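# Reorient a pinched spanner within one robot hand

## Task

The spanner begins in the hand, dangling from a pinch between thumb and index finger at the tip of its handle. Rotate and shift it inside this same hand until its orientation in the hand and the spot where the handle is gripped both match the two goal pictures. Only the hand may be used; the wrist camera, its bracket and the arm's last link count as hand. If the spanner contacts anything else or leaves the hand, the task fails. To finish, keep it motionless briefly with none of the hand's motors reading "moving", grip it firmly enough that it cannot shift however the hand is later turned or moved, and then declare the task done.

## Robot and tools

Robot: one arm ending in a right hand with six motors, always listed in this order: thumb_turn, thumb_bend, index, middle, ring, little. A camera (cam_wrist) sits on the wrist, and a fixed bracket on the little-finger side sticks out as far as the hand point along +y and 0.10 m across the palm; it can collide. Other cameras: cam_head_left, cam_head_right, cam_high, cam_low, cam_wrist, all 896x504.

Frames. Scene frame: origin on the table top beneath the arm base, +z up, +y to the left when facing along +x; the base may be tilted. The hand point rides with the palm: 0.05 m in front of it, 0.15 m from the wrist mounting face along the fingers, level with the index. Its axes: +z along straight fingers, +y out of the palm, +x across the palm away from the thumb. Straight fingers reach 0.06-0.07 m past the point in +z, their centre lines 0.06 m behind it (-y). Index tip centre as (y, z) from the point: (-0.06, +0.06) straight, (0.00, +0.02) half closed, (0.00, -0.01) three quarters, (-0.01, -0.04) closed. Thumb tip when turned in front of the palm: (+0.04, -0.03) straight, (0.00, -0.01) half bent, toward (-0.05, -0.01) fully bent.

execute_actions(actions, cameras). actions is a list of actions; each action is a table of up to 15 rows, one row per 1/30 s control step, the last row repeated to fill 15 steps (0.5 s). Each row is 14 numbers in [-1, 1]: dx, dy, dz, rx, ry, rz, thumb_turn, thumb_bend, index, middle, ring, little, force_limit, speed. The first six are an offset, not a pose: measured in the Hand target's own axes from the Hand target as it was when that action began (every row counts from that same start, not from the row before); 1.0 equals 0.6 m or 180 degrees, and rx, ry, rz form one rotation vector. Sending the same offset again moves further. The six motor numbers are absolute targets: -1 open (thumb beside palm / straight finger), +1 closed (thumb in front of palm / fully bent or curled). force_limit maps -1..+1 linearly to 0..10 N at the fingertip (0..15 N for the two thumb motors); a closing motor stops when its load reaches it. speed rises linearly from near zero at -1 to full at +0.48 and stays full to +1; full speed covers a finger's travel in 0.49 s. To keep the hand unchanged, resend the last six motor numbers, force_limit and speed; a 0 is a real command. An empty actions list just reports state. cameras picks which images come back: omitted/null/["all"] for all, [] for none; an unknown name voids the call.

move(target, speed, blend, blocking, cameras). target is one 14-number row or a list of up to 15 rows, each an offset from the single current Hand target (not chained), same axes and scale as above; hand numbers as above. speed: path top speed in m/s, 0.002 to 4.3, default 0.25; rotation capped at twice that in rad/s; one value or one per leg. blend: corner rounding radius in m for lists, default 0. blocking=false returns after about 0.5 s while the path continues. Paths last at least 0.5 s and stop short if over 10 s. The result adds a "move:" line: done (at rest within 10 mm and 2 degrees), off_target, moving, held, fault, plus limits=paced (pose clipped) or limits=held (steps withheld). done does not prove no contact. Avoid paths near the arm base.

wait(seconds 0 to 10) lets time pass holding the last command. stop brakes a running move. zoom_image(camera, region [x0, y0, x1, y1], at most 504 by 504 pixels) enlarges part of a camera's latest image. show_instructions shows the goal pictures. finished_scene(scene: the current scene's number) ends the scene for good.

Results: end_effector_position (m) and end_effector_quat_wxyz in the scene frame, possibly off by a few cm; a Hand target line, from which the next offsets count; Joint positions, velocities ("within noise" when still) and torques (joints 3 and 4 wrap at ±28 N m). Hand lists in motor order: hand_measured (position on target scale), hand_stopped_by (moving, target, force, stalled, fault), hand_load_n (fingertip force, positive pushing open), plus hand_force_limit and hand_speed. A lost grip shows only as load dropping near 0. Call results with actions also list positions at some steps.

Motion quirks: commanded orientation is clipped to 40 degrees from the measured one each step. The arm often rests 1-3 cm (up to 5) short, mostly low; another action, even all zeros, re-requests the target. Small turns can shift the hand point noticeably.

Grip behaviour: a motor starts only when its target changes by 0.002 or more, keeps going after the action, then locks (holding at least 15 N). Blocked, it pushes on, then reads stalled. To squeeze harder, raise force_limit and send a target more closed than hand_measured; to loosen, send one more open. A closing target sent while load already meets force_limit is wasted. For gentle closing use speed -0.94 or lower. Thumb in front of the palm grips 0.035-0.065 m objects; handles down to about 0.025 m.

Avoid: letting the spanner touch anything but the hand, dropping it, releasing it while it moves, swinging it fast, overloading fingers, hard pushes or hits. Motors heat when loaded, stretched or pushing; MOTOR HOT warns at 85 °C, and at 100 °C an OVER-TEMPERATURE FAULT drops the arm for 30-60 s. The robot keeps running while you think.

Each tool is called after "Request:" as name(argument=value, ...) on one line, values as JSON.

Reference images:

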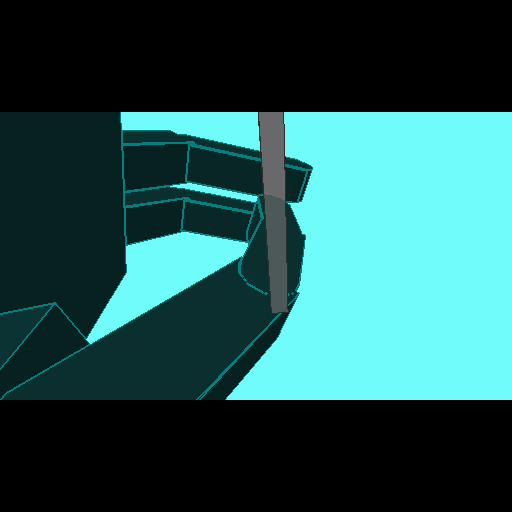

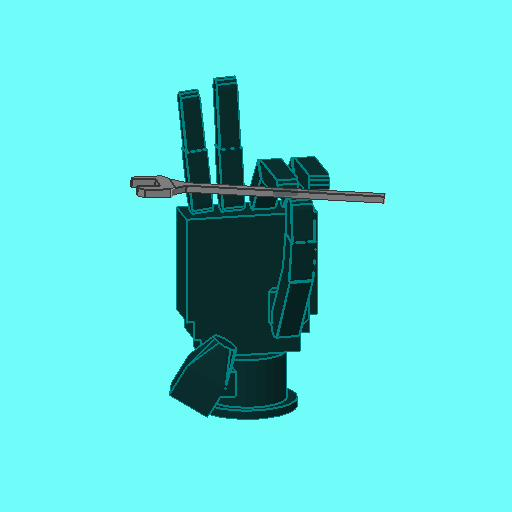

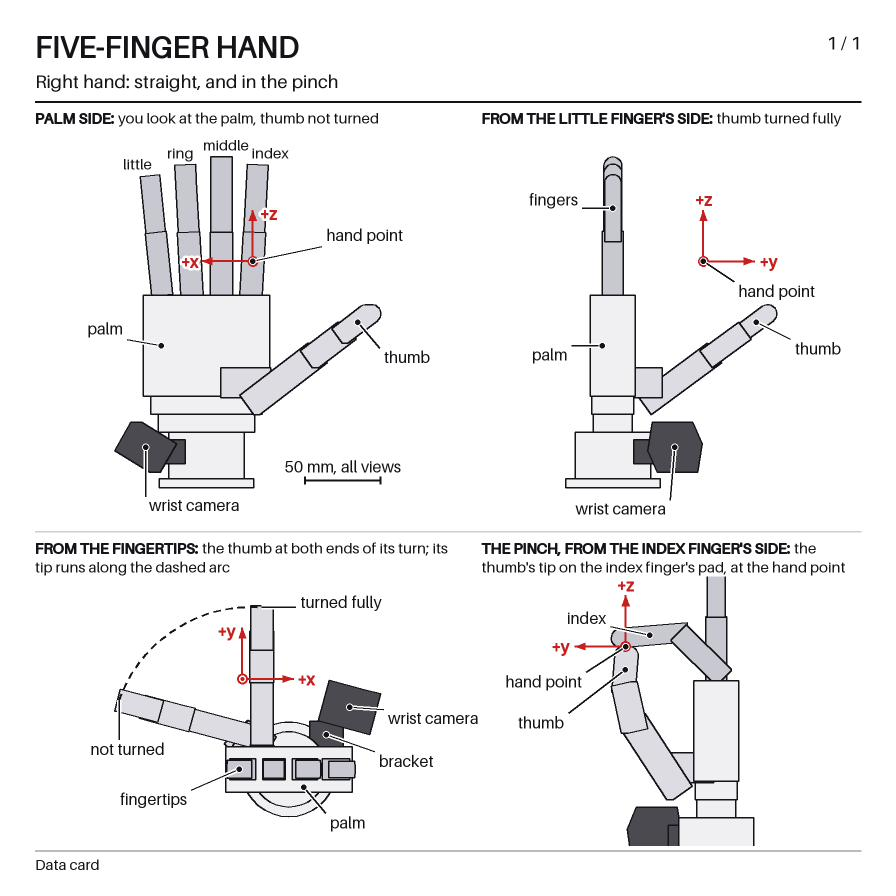

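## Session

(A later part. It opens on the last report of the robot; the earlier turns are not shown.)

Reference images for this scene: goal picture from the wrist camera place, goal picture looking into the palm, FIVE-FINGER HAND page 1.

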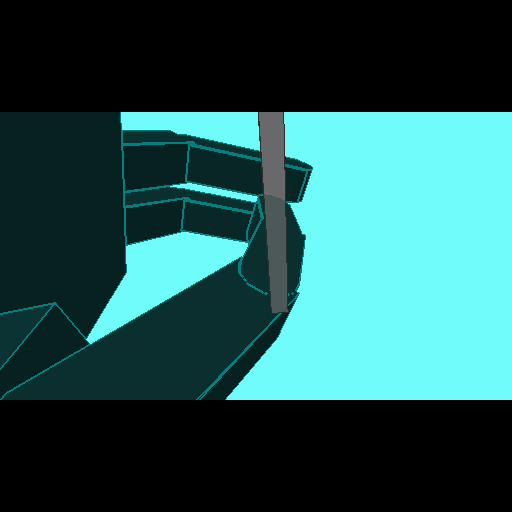

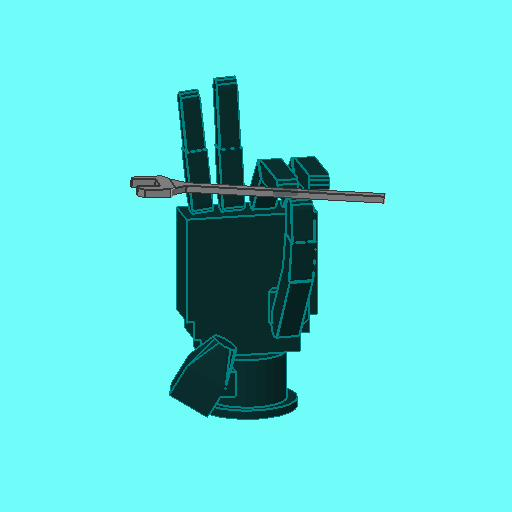

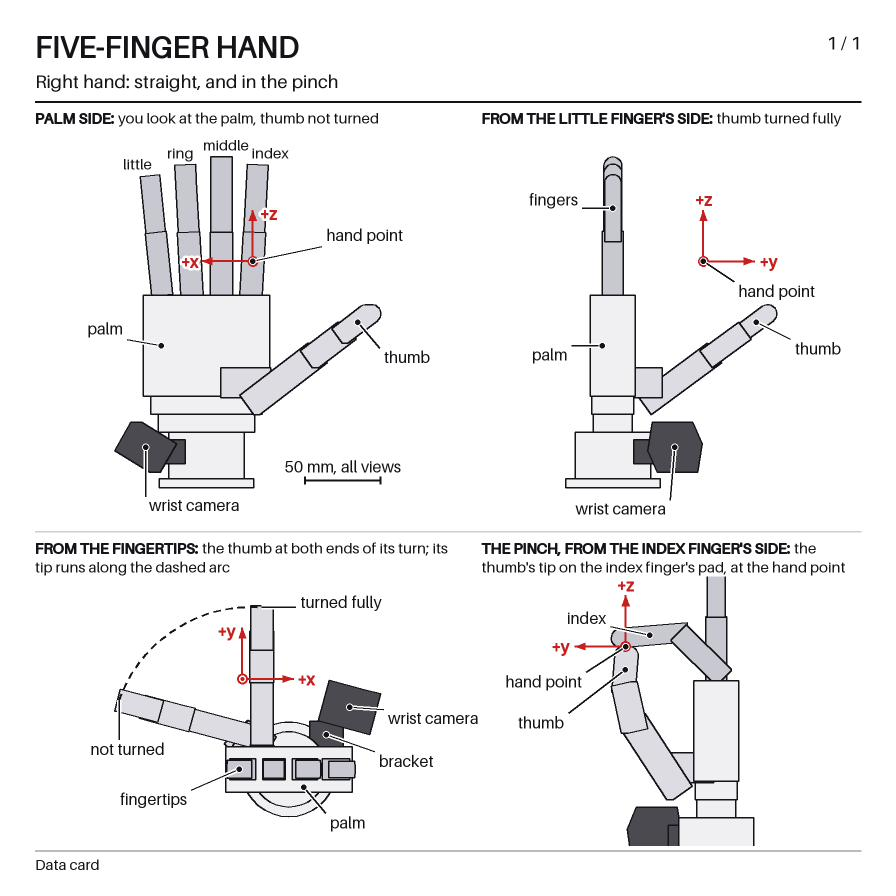

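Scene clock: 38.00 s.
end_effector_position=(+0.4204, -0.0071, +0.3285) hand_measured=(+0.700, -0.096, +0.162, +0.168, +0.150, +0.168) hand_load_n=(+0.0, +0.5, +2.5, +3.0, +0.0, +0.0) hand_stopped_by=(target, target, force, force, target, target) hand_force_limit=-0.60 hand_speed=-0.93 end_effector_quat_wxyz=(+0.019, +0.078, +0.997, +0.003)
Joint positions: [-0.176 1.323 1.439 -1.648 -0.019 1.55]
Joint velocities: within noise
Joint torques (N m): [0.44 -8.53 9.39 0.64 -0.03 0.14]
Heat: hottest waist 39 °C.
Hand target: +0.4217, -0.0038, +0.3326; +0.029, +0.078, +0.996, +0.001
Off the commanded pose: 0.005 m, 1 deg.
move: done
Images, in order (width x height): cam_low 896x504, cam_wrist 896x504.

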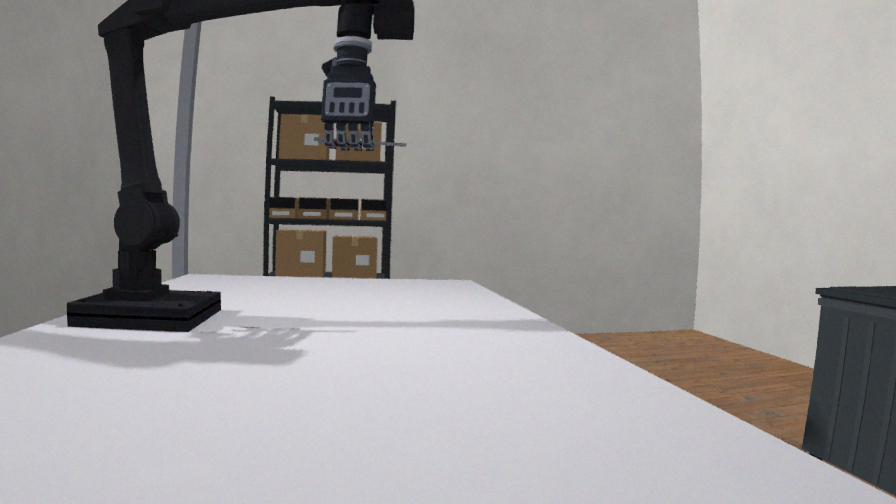

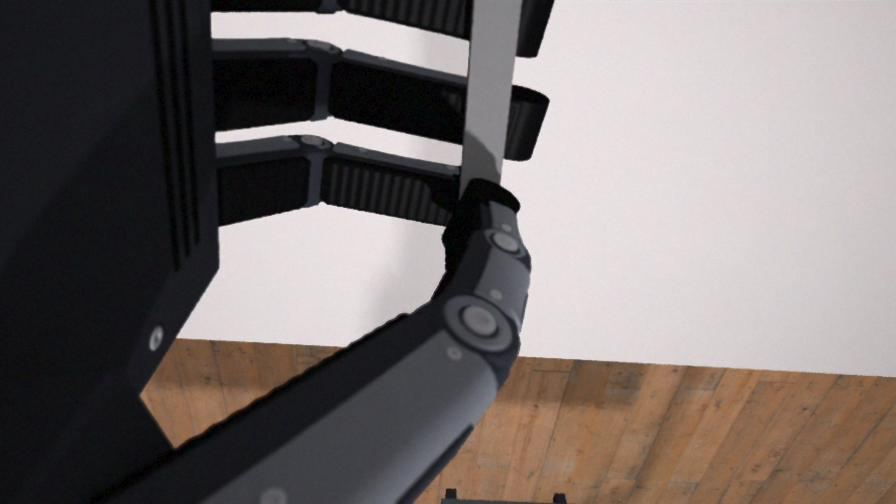

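Request:
move(target=[0.02,-0.01,-0.02,-0.1166,-0.2883,0,0.7,-0.095,0.17,0.17,0.150,0.168,-0.6,-0.93], speed=0.3, cameras=["cam_wrist","cam_low"])

Request:
zoom_image(camera="cam_low", region=[290, 90, 420, 220])

Scene clock: 41.03 s.
end_effector_position=(+0.4079, -0.0046, +0.3353) hand_measured=(+0.700, -0.096, +0.162, +0.168, +0.150, +0.168) hand_load_n=(-0.5, +0.5, +2.5, +3.0, +0.0, -0.5) hand_stopped_by=(target, target, force, force, target, target) hand_force_limit=-0.60 hand_speed=-0.93 end_effector_quat_wxyz=(+0.459, +0.061, +0.874, +0.144)
Joint positions: [-0.391 0.818 0.691 -0.533 -0.524 1.584]
Joint velocities: within noise
Joint torques (N m): [-0.79 -3.19 10.74 2.36 -0.42 0.16]
Heat: hottest waist 39 °C.
Hand target: +0.4082, -0.0079, +0.3438; +0.473, +0.065, +0.867, +0.142
Off the commanded pose: 0.009 m, 2 deg.
move: done
Images, in order (width x height): cam_low 896x504, cam_wrist 896x504.

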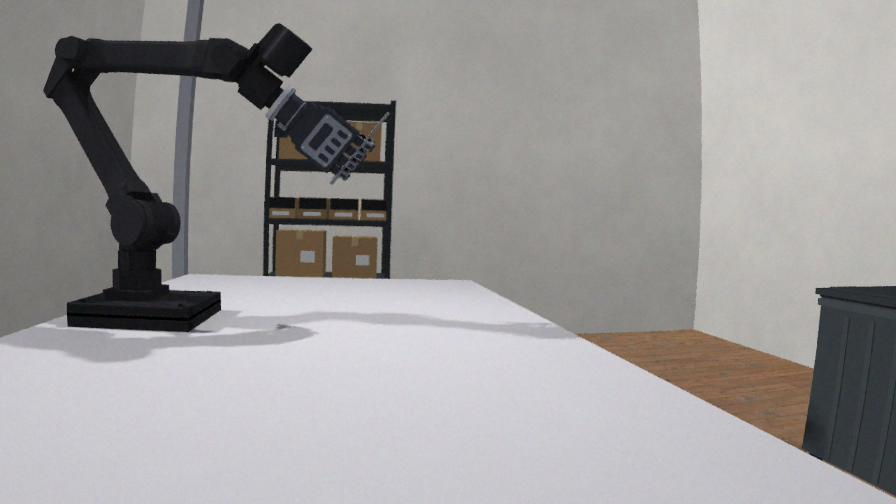

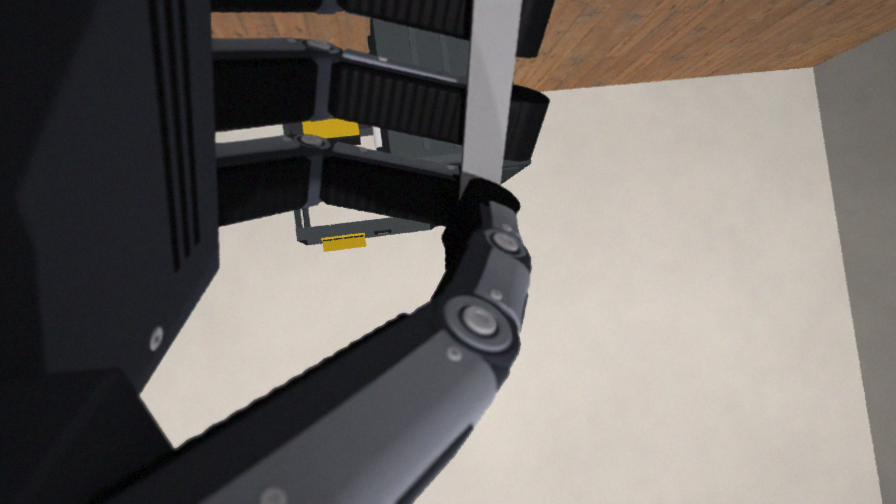

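Scaled by 3.877 from the camera's 896x504 image, which has a finer 1280x720 frame.

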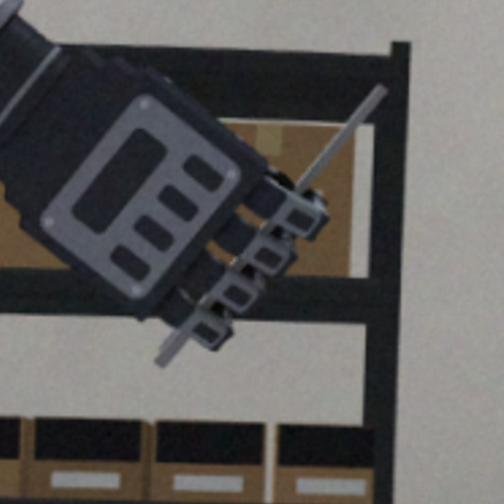

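Request:
execute_actions(actions=[[[0,0,0,0,0,0,0.7,-0.095,0.160,0.166,0.150,0.168,-0.6,-0.93]],[[0,0,0,0,0,0,0.85,-0.09,0.160,0.166,0.150,0.168,-0.5,-0.88]]], cameras=["cam_wrist","cam_low"])

Request:
zoom_image(camera="cam_low", region=[290, 90, 420, 220])

Scene clock: 43.00 s.
end_effector_position=(+0.4079, -0.0046, +0.3351) hand_measured=(+0.850, -0.092, +0.160, +0.166, +0.150, +0.168) hand_load_n=(+2.5, +1.5, +1.5, +2.5, +0.0, +0.5) hand_stopped_by=(target, target, target, force, target, target) hand_force_limit=-0.50 hand_speed=-0.88 end_effector_quat_wxyz=(+0.459, +0.061, +0.874, +0.144)
Joint positions: [-0.391 0.818 0.69 -0.532 -0.524 1.584]
Joint velocities: within noise
Joint torques (N m): [-0.79 -3.19 10.76 2.4 -0.41 0.23]
Heat: hottest waist 39 °C.
Hand target: +0.4082, -0.0079, +0.3437; +0.473, +0.065, +0.867, +0.142
Off the commanded pose: 0.009 m, 2 deg.
Step readings (end_effector_position):
0: (+0.4079, -0.0046, +0.3353)
1: (+0.4079, -0.0046, +0.3353)
2: (+0.4079, -0.0046, +0.3353)
4: (+0.4079, -0.0046, +0.3353)
8: (+0.4079, -0.0046, +0.3353)
15: (+0.4079, -0.0046, +0.3353)
16: (+0.4079, -0.0046, +0.3353)
17: (+0.4079, -0.0046, +0.3353)
19: (+0.4079, -0.0046, +0.3354)
23: (+0.4079, -0.0046, +0.3354)
30: (+0.4079, -0.0046, +0.3351)
Images, in order (width x height): cam_low 896x504, cam_wrist 896x504.

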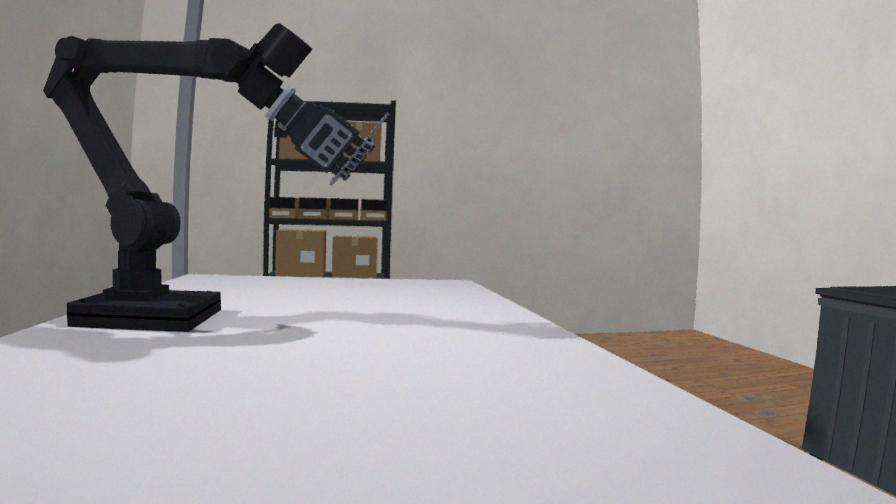

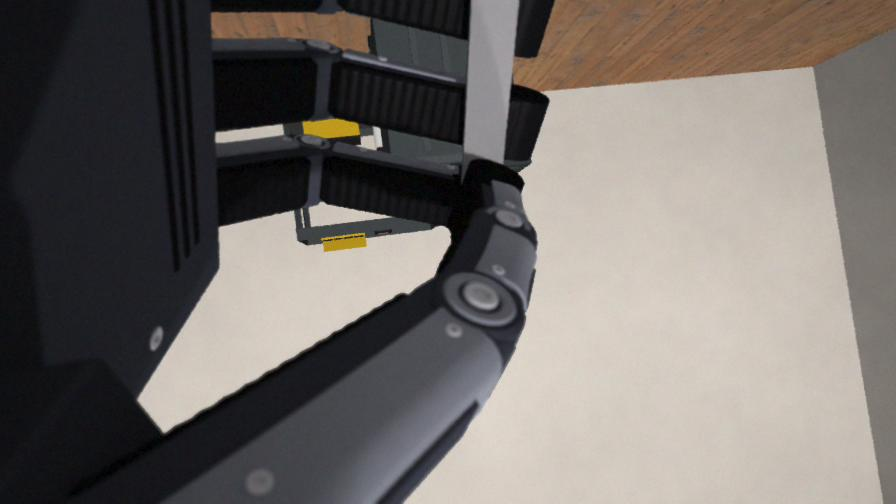

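Scaled by 3.877 from the camera's 896x504 image, which has a finer 1280x720 frame.

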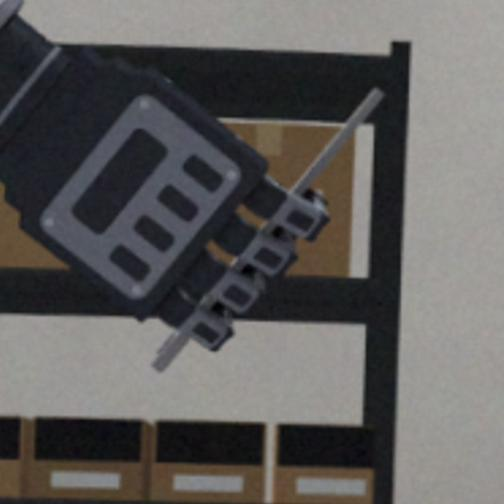

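Request:
execute_actions(actions=[[[0,0,0,0,0,0,0.85,-0.09,0.159,0.164,0.150,0.168,-0.5,-0.93]],[[0,0,0,0,0,0,1.0,-0.085,0.159,0.164,0.150,0.168,-0.5,-0.88]]], cameras=["cam_wrist","cam_low"])

Request:
zoom_image(camera="cam_low", region=[290, 90, 420, 220])

Scene clock: 44.77 s.
end_effector_position=(+0.4079, -0.0046, +0.3352) hand_measured=(+1.000, -0.088, +0.158, +0.164, +0.150, +0.168) hand_load_n=(+2.5, +1.5, +1.5, +2.0, +0.0, +1.0) hand_stopped_by=(target, target, target, target, target, target) hand_force_limit=-0.50 hand_speed=-0.88 end_effector_quat_wxyz=(+0.459, +0.061, +0.874, +0.145)
Joint positions: [-0.391 0.818 0.69 -0.532 -0.524 1.585]
Joint velocities: within noise
Joint torques (N m): [-0.79 -3.19 10.77 2.4 -0.41 0.23]
Heat: hottest waist 39 °C.
Hand target: +0.4082, -0.0079, +0.3437; +0.473, +0.065, +0.867, +0.142
Off the commanded pose: 0.009 m, 2 deg.
Step readings (end_effector_position):
0: (+0.4079, -0.0046, +0.3351)
1: (+0.4079, -0.0046, +0.3351)
2: (+0.4079, -0.0046, +0.3351)
4: (+0.4079, -0.0046, +0.3352)
8: (+0.4079, -0.0046, +0.3352)
15: (+0.4079, -0.0046, +0.3352)
16: (+0.4079, -0.0046, +0.3352)
17: (+0.4079, -0.0046, +0.3352)
19: (+0.4079, -0.0046, +0.3352)
23: (+0.4079, -0.0046, +0.3352)
30: (+0.4079, -0.0046, +0.3352)
Images, in order (width x height): cam_low 896x504, cam_wrist 896x504.

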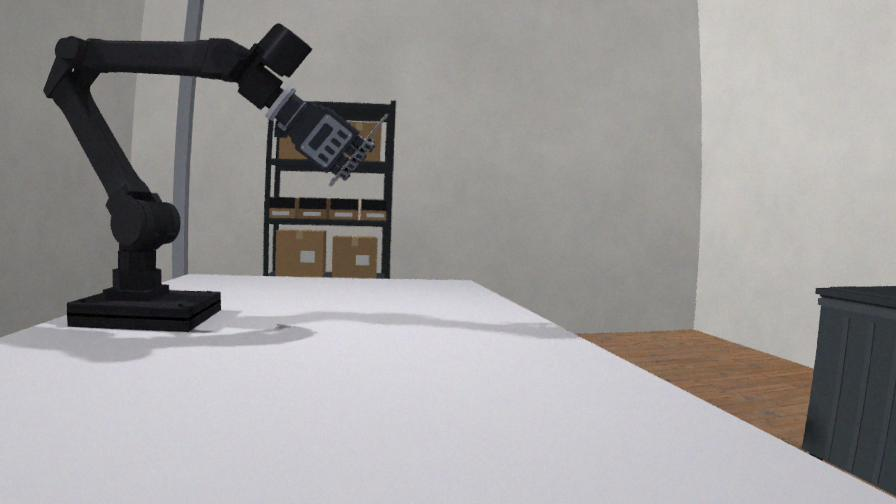

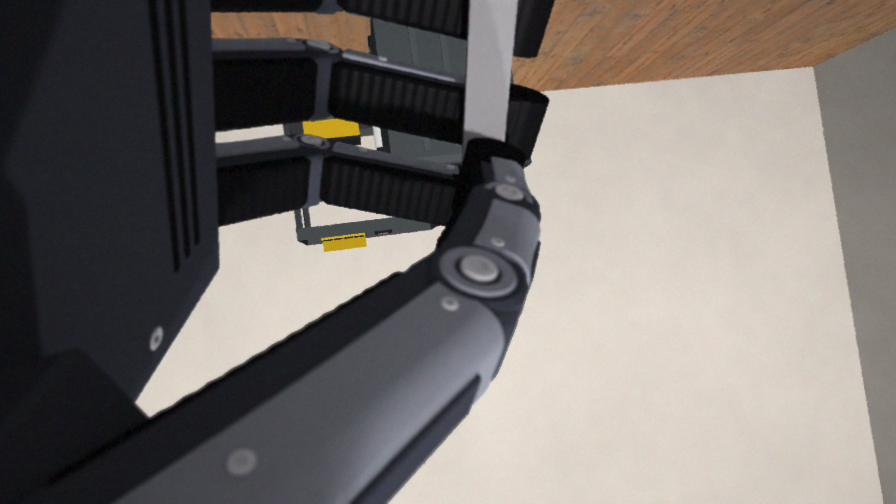

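Scaled by 3.877 from the camera's 896x504 image, which has a finer 1280x720 frame.

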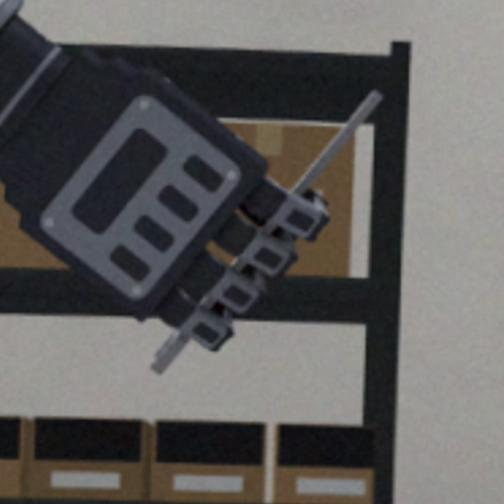

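Request:
execute_actions(actions=[[[0,0,0,0,0,0,0.84,-0.085,0.159,0.164,0.150,0.168,-0.5,-0.85]],[[0,0,0,0,0,0,0.68,-0.085,0.159,0.164,0.150,0.168,-0.5,-0.85]]], cameras=["cam_wrist"])

Request:
move(target=[0,0,0,-0.0375,-0.0927,0,0.68,-0.085,0.159,0.164,0.150,0.168,-0.5,-0.85], speed=0.2, cameras=["cam_wrist","cam_low"])

Request:
zoom_image(camera="cam_low", region=[290, 90, 420, 220])

Scene clock: 46.97 s.
end_effector_position=(+0.4079, -0.0046, +0.3352) hand_measured=(+0.680, -0.088, +0.158, +0.164, +0.150, +0.168) hand_load_n=(-2.0, +0.5, +2.0, +1.5, +0.0, +0.0) hand_stopped_by=(target, target, target, target, target, target) hand_force_limit=-0.50 hand_speed=-0.85 end_effector_quat_wxyz=(+0.459, +0.061, +0.874, +0.145)
Joint positions: [-0.391 0.818 0.69 -0.532 -0.524 1.585]
Joint velocities: within noise
Joint torques (N m): [-0.73 -3.19 10.77 2.4 -0.41 0.23]
Heat: hottest waist 39 °C.
Hand target: +0.4082, -0.0079, +0.3437; +0.473, +0.065, +0.867, +0.142
Off the commanded pose: 0.009 m, 2 deg.
Step readings (end_effector_position):
0: (+0.4079, -0.0046, +0.3352)
1: (+0.4079, -0.0046, +0.3352)
2: (+0.4079, -0.0046, +0.3352)
4: (+0.4079, -0.0046, +0.3352)
8: (+0.4079, -0.0046, +0.3352)
15: (+0.4079, -0.0046, +0.3352)
16: (+0.4079, -0.0046, +0.3352)
17: (+0.4079, -0.0046, +0.3352)
19: (+0.4079, -0.0046, +0.3352)
23: (+0.4079, -0.0046, +0.3352)
30: (+0.4079, -0.0046, +0.3352)
Images, in order (width x height): cam_wrist 896x504.

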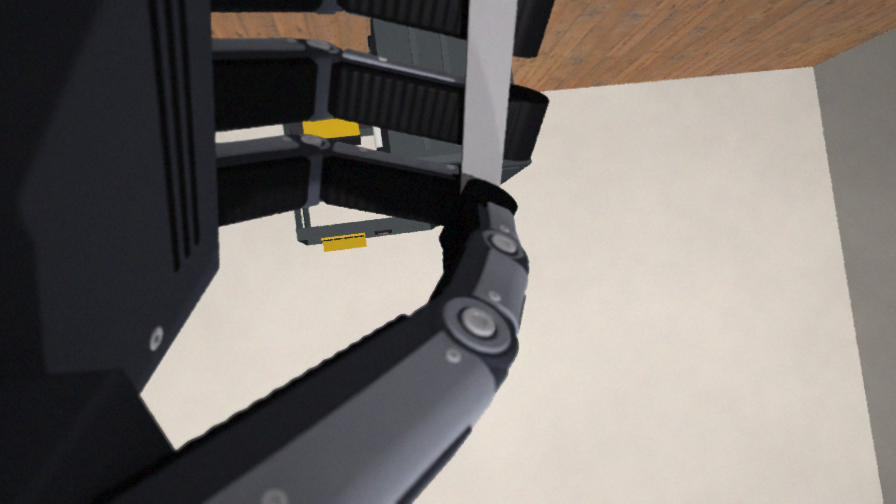

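Scene clock: 48.67 s.
end_effector_position=(+0.4060, -0.0041, +0.3426) hand_measured=(+0.680, -0.088, +0.158, +0.164, +0.150, +0.168) hand_load_n=(-2.0, +0.5, +2.0, +1.5, +0.0, +0.5) hand_stopped_by=(target, target, target, target, target, target) hand_force_limit=-0.50 hand_speed=-0.85 end_effector_quat_wxyz=(+0.593, +0.051, +0.783, +0.181)
Joint positions: [-0.413 0.809 0.464 0.063 -0.627 1.772]
Joint velocities: within noise
Joint torques (N m): [-0.62 -1.2 10.45 2.73 -0.18 0.23]
Heat: hottest waist 39 °C.
Hand target: +0.4081, -0.0079, +0.3437; +0.597, +0.057, +0.779, +0.182
Off the commanded pose: 0.004 m, 1 deg.
move: done
Images, in order (width x height): cam_low 896x504, cam_wrist 896x504.

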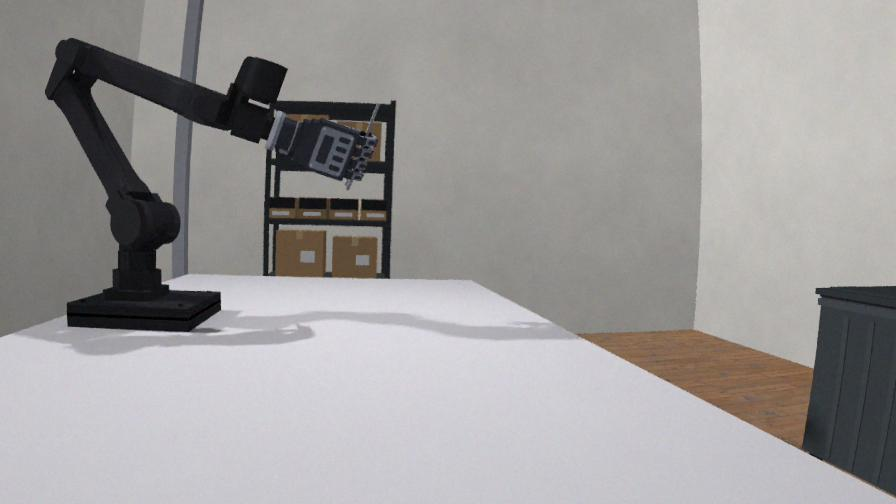

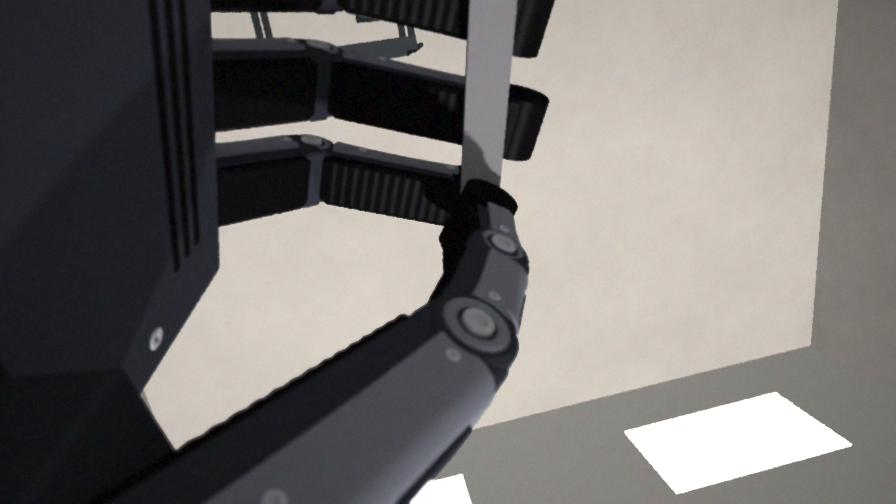

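Scaled by 3.877 from the camera's 896x504 image, which has a finer 1280x720 frame.

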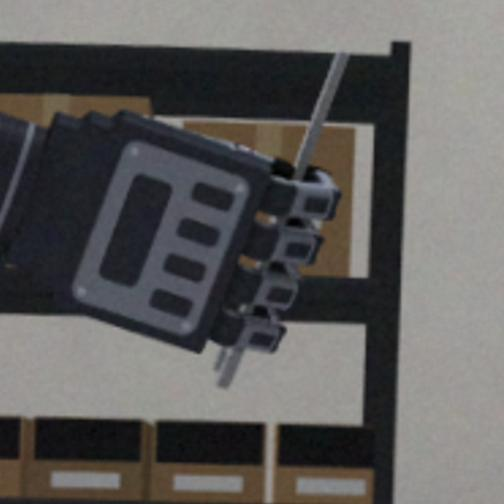

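Request:
execute_actions(actions=[[[0,0,0,0,0,0,0.72,-0.085,0.1565,0.162,0.150,0.168,-0.5,-0.93]],[[0,0,0,0,0,0,0.84,-0.085,0.1565,0.162,0.150,0.168,-0.5,-0.9]]], cameras=["cam_wrist","cam_low"])

Request:
zoom_image(camera="cam_low", region=[290, 90, 420, 220])

Scene clock: 50.37 s.
end_effector_position=(+0.4061, -0.0042, +0.3426) hand_measured=(+0.840, -0.088, +0.156, +0.162, +0.150, +0.168) hand_load_n=(+0.5, +0.5, +1.0, +1.0, +0.0, +0.5) hand_stopped_by=(target, target, target, target, target, target) hand_force_limit=-0.50 hand_speed=-0.90 end_effector_quat_wxyz=(+0.593, +0.052, +0.783, +0.181)
Joint positions: [-0.413 0.809 0.464 0.063 -0.627 1.773]
Joint velocities: within noise
Joint torques (N m): [-0.56 -1.2 10.47 2.67 -0.18 0.24]
Heat: hottest waist 39 °C.
Hand target: +0.4082, -0.0080, +0.3438; +0.597, +0.057, +0.779, +0.182
Off the commanded pose: 0.004 m, 1 deg.
Step readings (end_effector_position):
0: (+0.4060, -0.0042, +0.3427)
1: (+0.4060, -0.0042, +0.3427)
2: (+0.4060, -0.0042, +0.3427)
4: (+0.4060, -0.0042, +0.3427)
8: (+0.4061, -0.0042, +0.3426)
15: (+0.4061, -0.0042, +0.3426)
16: (+0.4061, -0.0042, +0.3426)
17: (+0.4061, -0.0042, +0.3426)
19: (+0.4061, -0.0042, +0.3426)
23: (+0.4061, -0.0042, +0.3426)
30: (+0.4061, -0.0042, +0.3426)
Images, in order (width x height): cam_low 896x504, cam_wrist 896x504.

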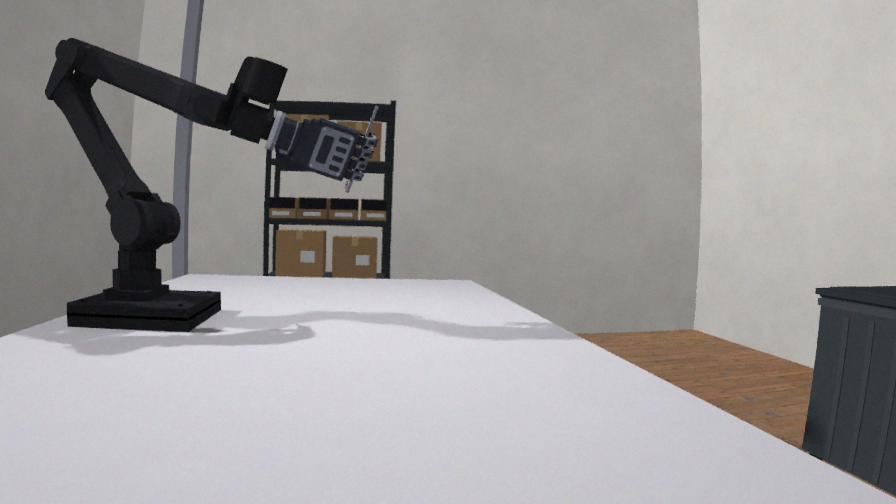

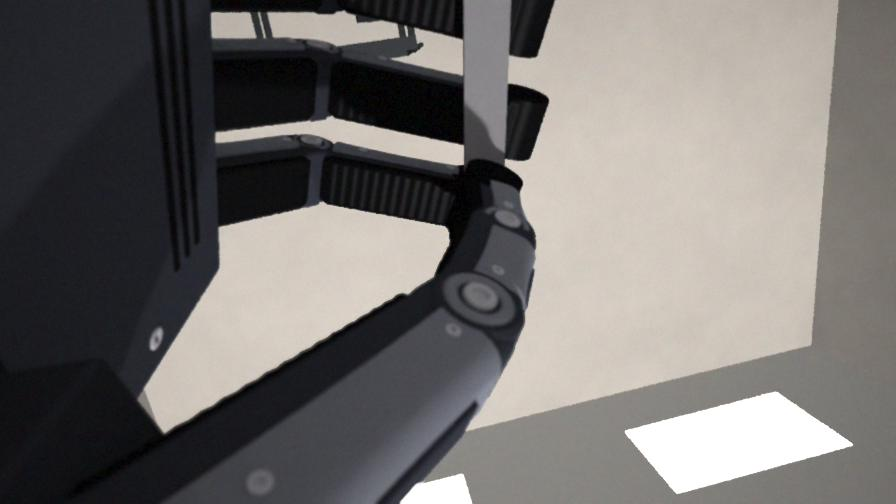

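Scaled by 3.877 from the camera's 896x504 image, which has a finer 1280x720 frame.

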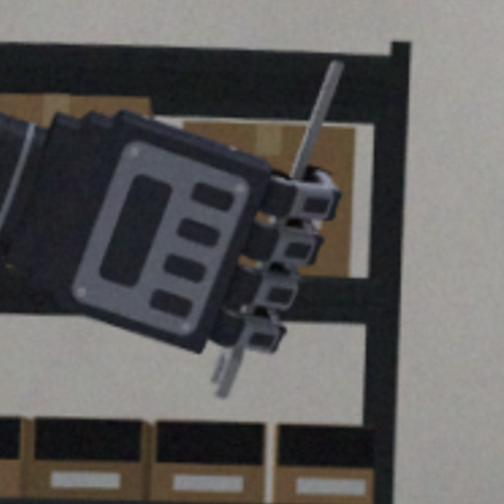

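Request:
execute_actions(actions=[[[0,0,0,0,0,0,1.0,-0.085,0.1565,0.162,0.150,0.168,-0.5,-0.9]]], cameras=["cam_wrist","cam_low"])

Request:
zoom_image(camera="cam_low", region=[290, 90, 420, 220])

Request:
zoom_image(camera="cam_wrist", region=[400, 230, 600, 430])

Scene clock: 51.80 s.
end_effector_position=(+0.4060, -0.0042, +0.3424) hand_measured=(+1.000, -0.088, +0.156, +0.162, +0.150, +0.168) hand_load_n=(+0.5, +0.5, +0.5, +1.5, +0.0, +0.5) hand_stopped_by=(target, target, target, target, target, target) hand_force_limit=-0.50 hand_speed=-0.90 end_effector_quat_wxyz=(+0.593, +0.052, +0.783, +0.181)
Joint positions: [-0.413 0.809 0.464 0.063 -0.627 1.773]
Joint velocities: within noise
Joint torques (N m): [-0.56 -1.26 10.48 2.67 -0.18 0.24]
Heat: hottest waist 39 °C.
Hand target: +0.4081, -0.0079, +0.3436; +0.597, +0.057, +0.780, +0.182
Off the commanded pose: 0.005 m, 1 deg.
Step readings (end_effector_position):
0: (+0.4061, -0.0042, +0.3426)
1: (+0.4061, -0.0042, +0.3426)
2: (+0.4061, -0.0042, +0.3426)
4: (+0.4061, -0.0042, +0.3426)
8: (+0.4061, -0.0042, +0.3426)
15: (+0.4061, -0.0042, +0.3426)
Images, in order (width x height): cam_low 896x504, cam_wrist 896x504.

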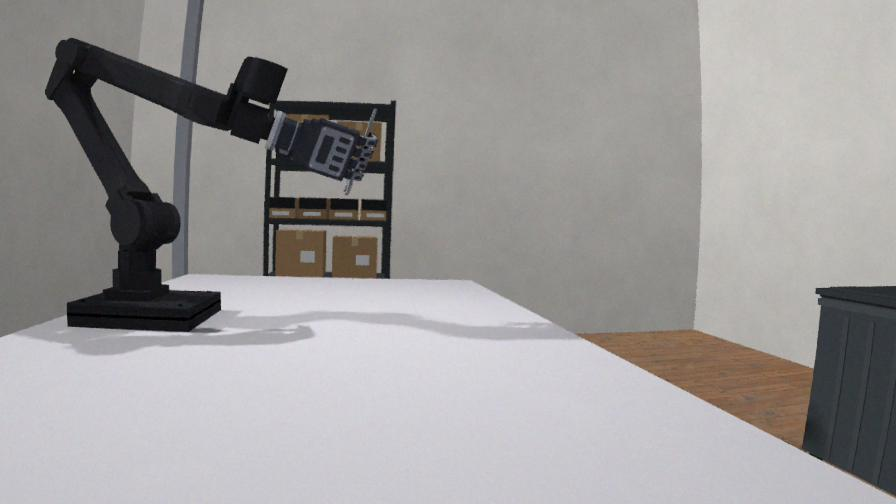

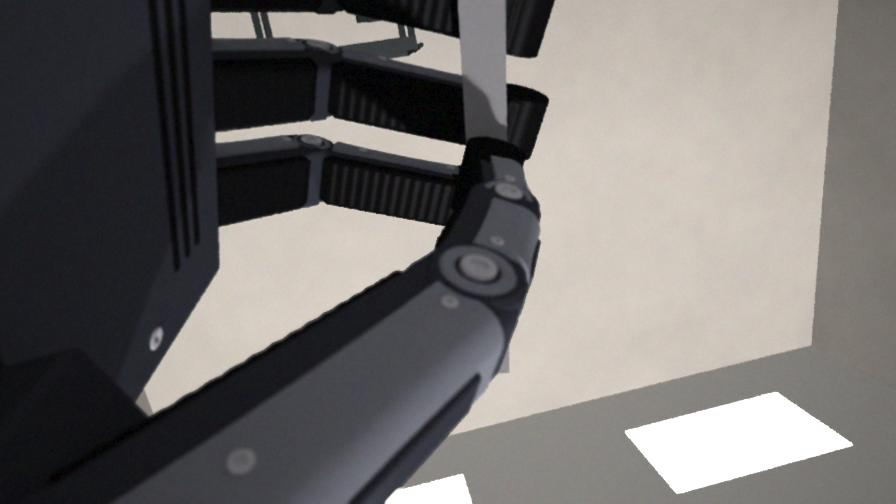

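Scaled by 3.877 from the camera's 896x504 image, which has a finer 1280x720 frame.

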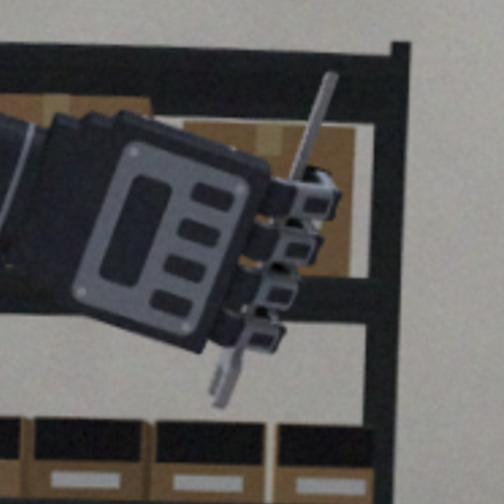

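Scaled by 2.520 from the camera's 896x504 image, which has a finer 1280x720 frame.

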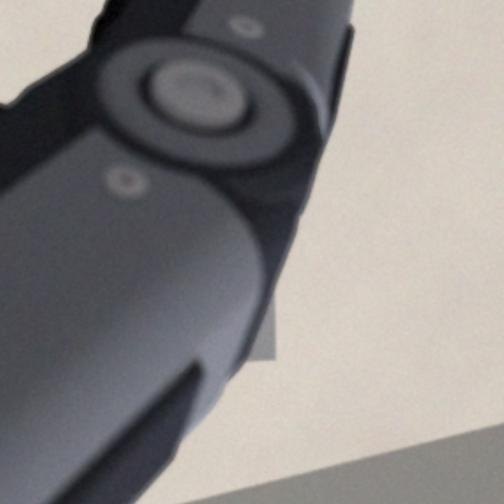

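Request:
execute_actions(actions=[[[0,0,0,0,0,0,0.86,-0.085,0.1565,0.162,0.150,0.168,-0.5,-0.88]],[[0,0,0,0,0,0,0.73,-0.085,0.1565,0.162,0.150,0.168,-0.5,-0.88]],[[0,0,0,0,0,0,0.86,-0.085,0.1565,0.162,0.150,0.168,-0.5,-0.9]]], cameras=["cam_wrist","cam_low"])

Request:
zoom_image(camera="cam_low", region=[290, 90, 420, 220])

Request:
zoom_image(camera="cam_wrist", region=[400, 230, 600, 430])

Scene clock: 54.03 s.
end_effector_position=(+0.4060, -0.0042, +0.3424) hand_measured=(+0.860, -0.086, +0.156, +0.162, +0.150, +0.168) hand_load_n=(+0.0, +0.0, +0.0, +1.5, +0.0, +0.0) hand_stopped_by=(target, target, target, target, target, target) hand_force_limit=-0.50 hand_speed=-0.90 end_effector_quat_wxyz=(+0.593, +0.052, +0.783, +0.181)
Joint positions: [-0.413 0.809 0.464 0.063 -0.627 1.773]
Joint velocities: within noise
Joint torques (N m): [-0.62 -1.26 10.48 2.67 -0.18 0.24]
Heat: hottest waist 39 °C.
Hand target: +0.4081, -0.0079, +0.3437; +0.597, +0.057, +0.779, +0.182
Off the commanded pose: 0.004 m, 1 deg.
Step readings (end_effector_position):
0: (+0.4060, -0.0042, +0.3424)
1: (+0.4060, -0.0042, +0.3424)
2: (+0.4060, -0.0042, +0.3424)
4: (+0.4060, -0.0042, +0.3424)
8: (+0.4060, -0.0042, +0.3424)
15: (+0.4060, -0.0042, +0.3424)
16: (+0.4060, -0.0042, +0.3424)
17: (+0.4060, -0.0042, +0.3424)
19: (+0.4060, -0.0042, +0.3424)
23: (+0.4060, -0.0042, +0.3424)
30: (+0.4060, -0.0042, +0.3424)
31: (+0.4060, -0.0042, +0.3424)
32: (+0.4060, -0.0042, +0.3424)
34: (+0.4060, -0.0042, +0.3424)
38: (+0.4060, -0.0042, +0.3424)
45: (+0.4060, -0.0042, +0.3424)
Images, in order (width x height): cam_low 896x504, cam_wrist 896x504.

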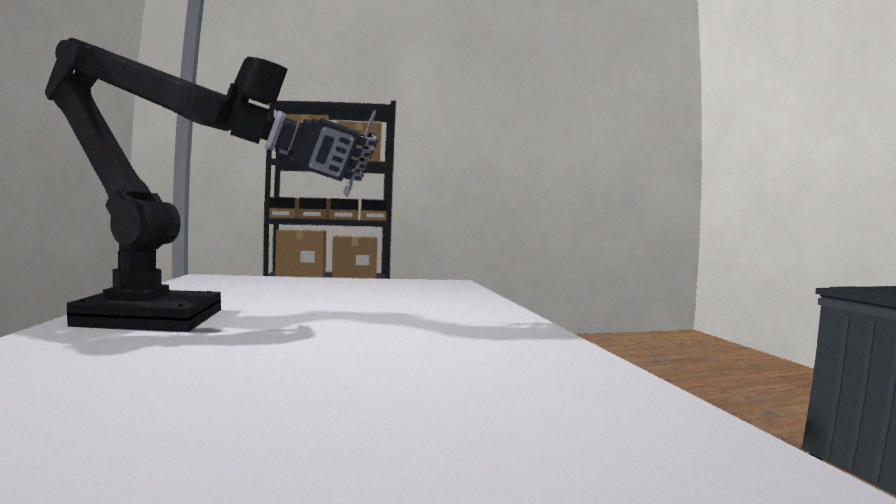

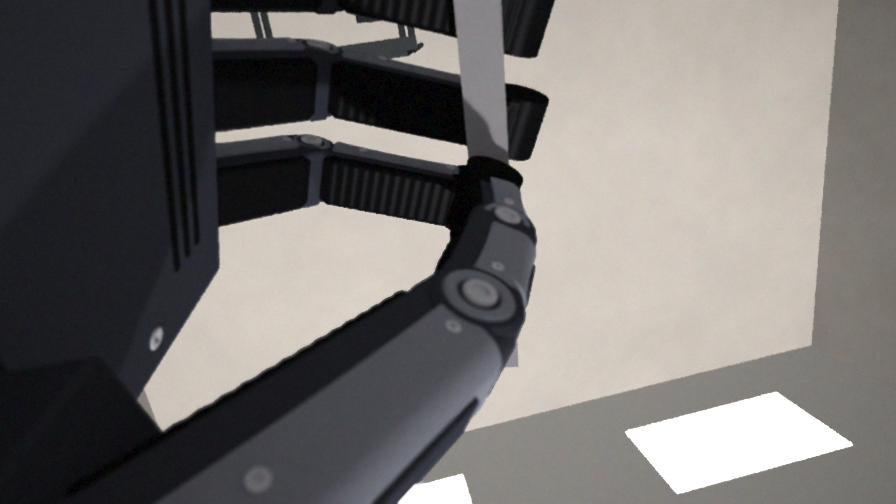

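Scaled by 3.877 from the camera's 896x504 image, which has a finer 1280x720 frame.

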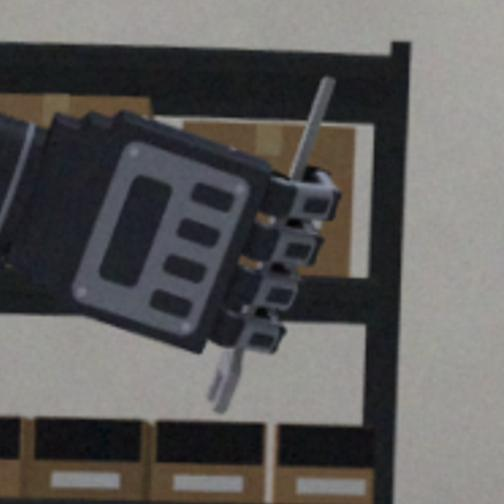

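Scaled by 2.520 from the camera's 896x504 image, which has a finer 1280x720 frame.

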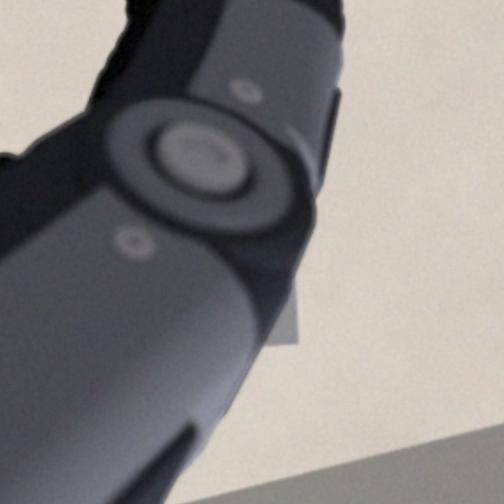

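Request:
execute_actions(actions=[[[0,0,0,0,0,0,1.0,-0.08,0.1565,0.162,0.150,0.168,-0.5,-0.9]]], cameras=["cam_wrist","cam_low"])

Request:
zoom_image(camera="cam_wrist", region=[400, 230, 600, 430])

Scene clock: 55.37 s.
end_effector_position=(+0.4060, -0.0042, +0.3424) hand_measured=(+1.000, -0.080, +0.156, +0.162, +0.150, +0.168) hand_load_n=(+1.0, +1.0, +0.0, +2.0, +0.0, +0.5) hand_stopped_by=(target, target, target, target, target, target) hand_force_limit=-0.50 hand_speed=-0.90 end_effector_quat_wxyz=(+0.592, +0.052, +0.783, +0.181)
Joint positions: [-0.413 0.809 0.464 0.063 -0.627 1.774]
Joint velocities: within noise
Joint torques (N m): [-0.62 -1.26 10.48 2.66 -0.17 0.24]
Heat: hottest waist 39 °C.
Hand target: +0.4081, -0.0080, +0.3437; +0.597, +0.057, +0.779, +0.182
Off the commanded pose: 0.004 m, 1 deg.
Step readings (end_effector_position):
0: (+0.4060, -0.0042, +0.3424)
1: (+0.4060, -0.0042, +0.3424)
2: (+0.4060, -0.0042, +0.3424)
4: (+0.4060, -0.0042, +0.3424)
8: (+0.4060, -0.0042, +0.3424)
15: (+0.4060, -0.0042, +0.3424)
Images, in order (width x height): cam_low 896x504, cam_wrist 896x504.

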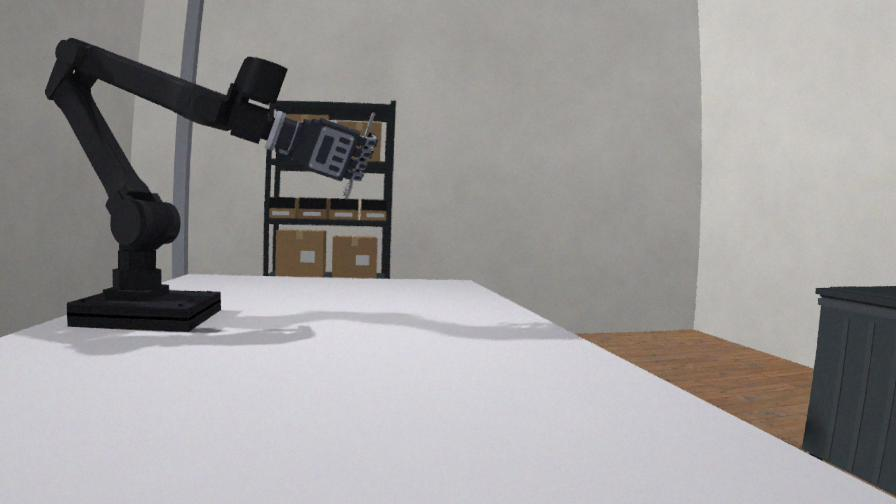

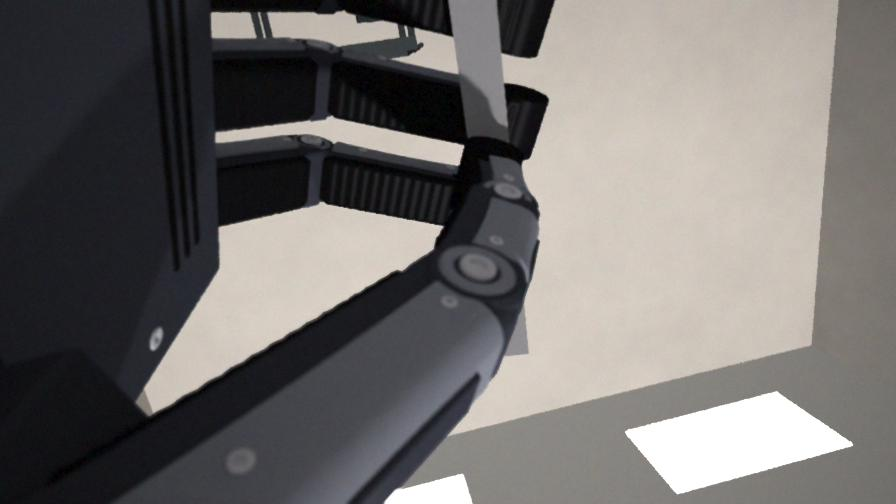

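Scaled by 2.520 from the camera's 896x504 image, which has a finer 1280x720 frame.

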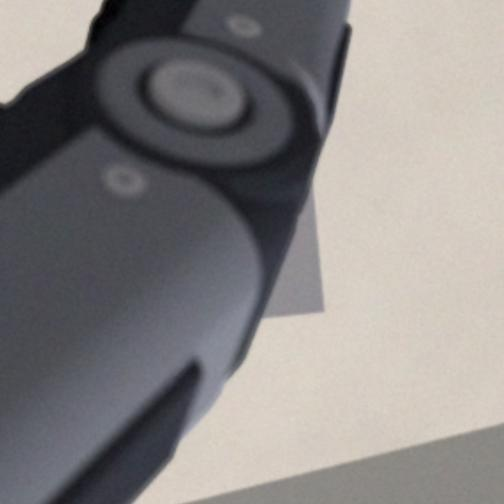

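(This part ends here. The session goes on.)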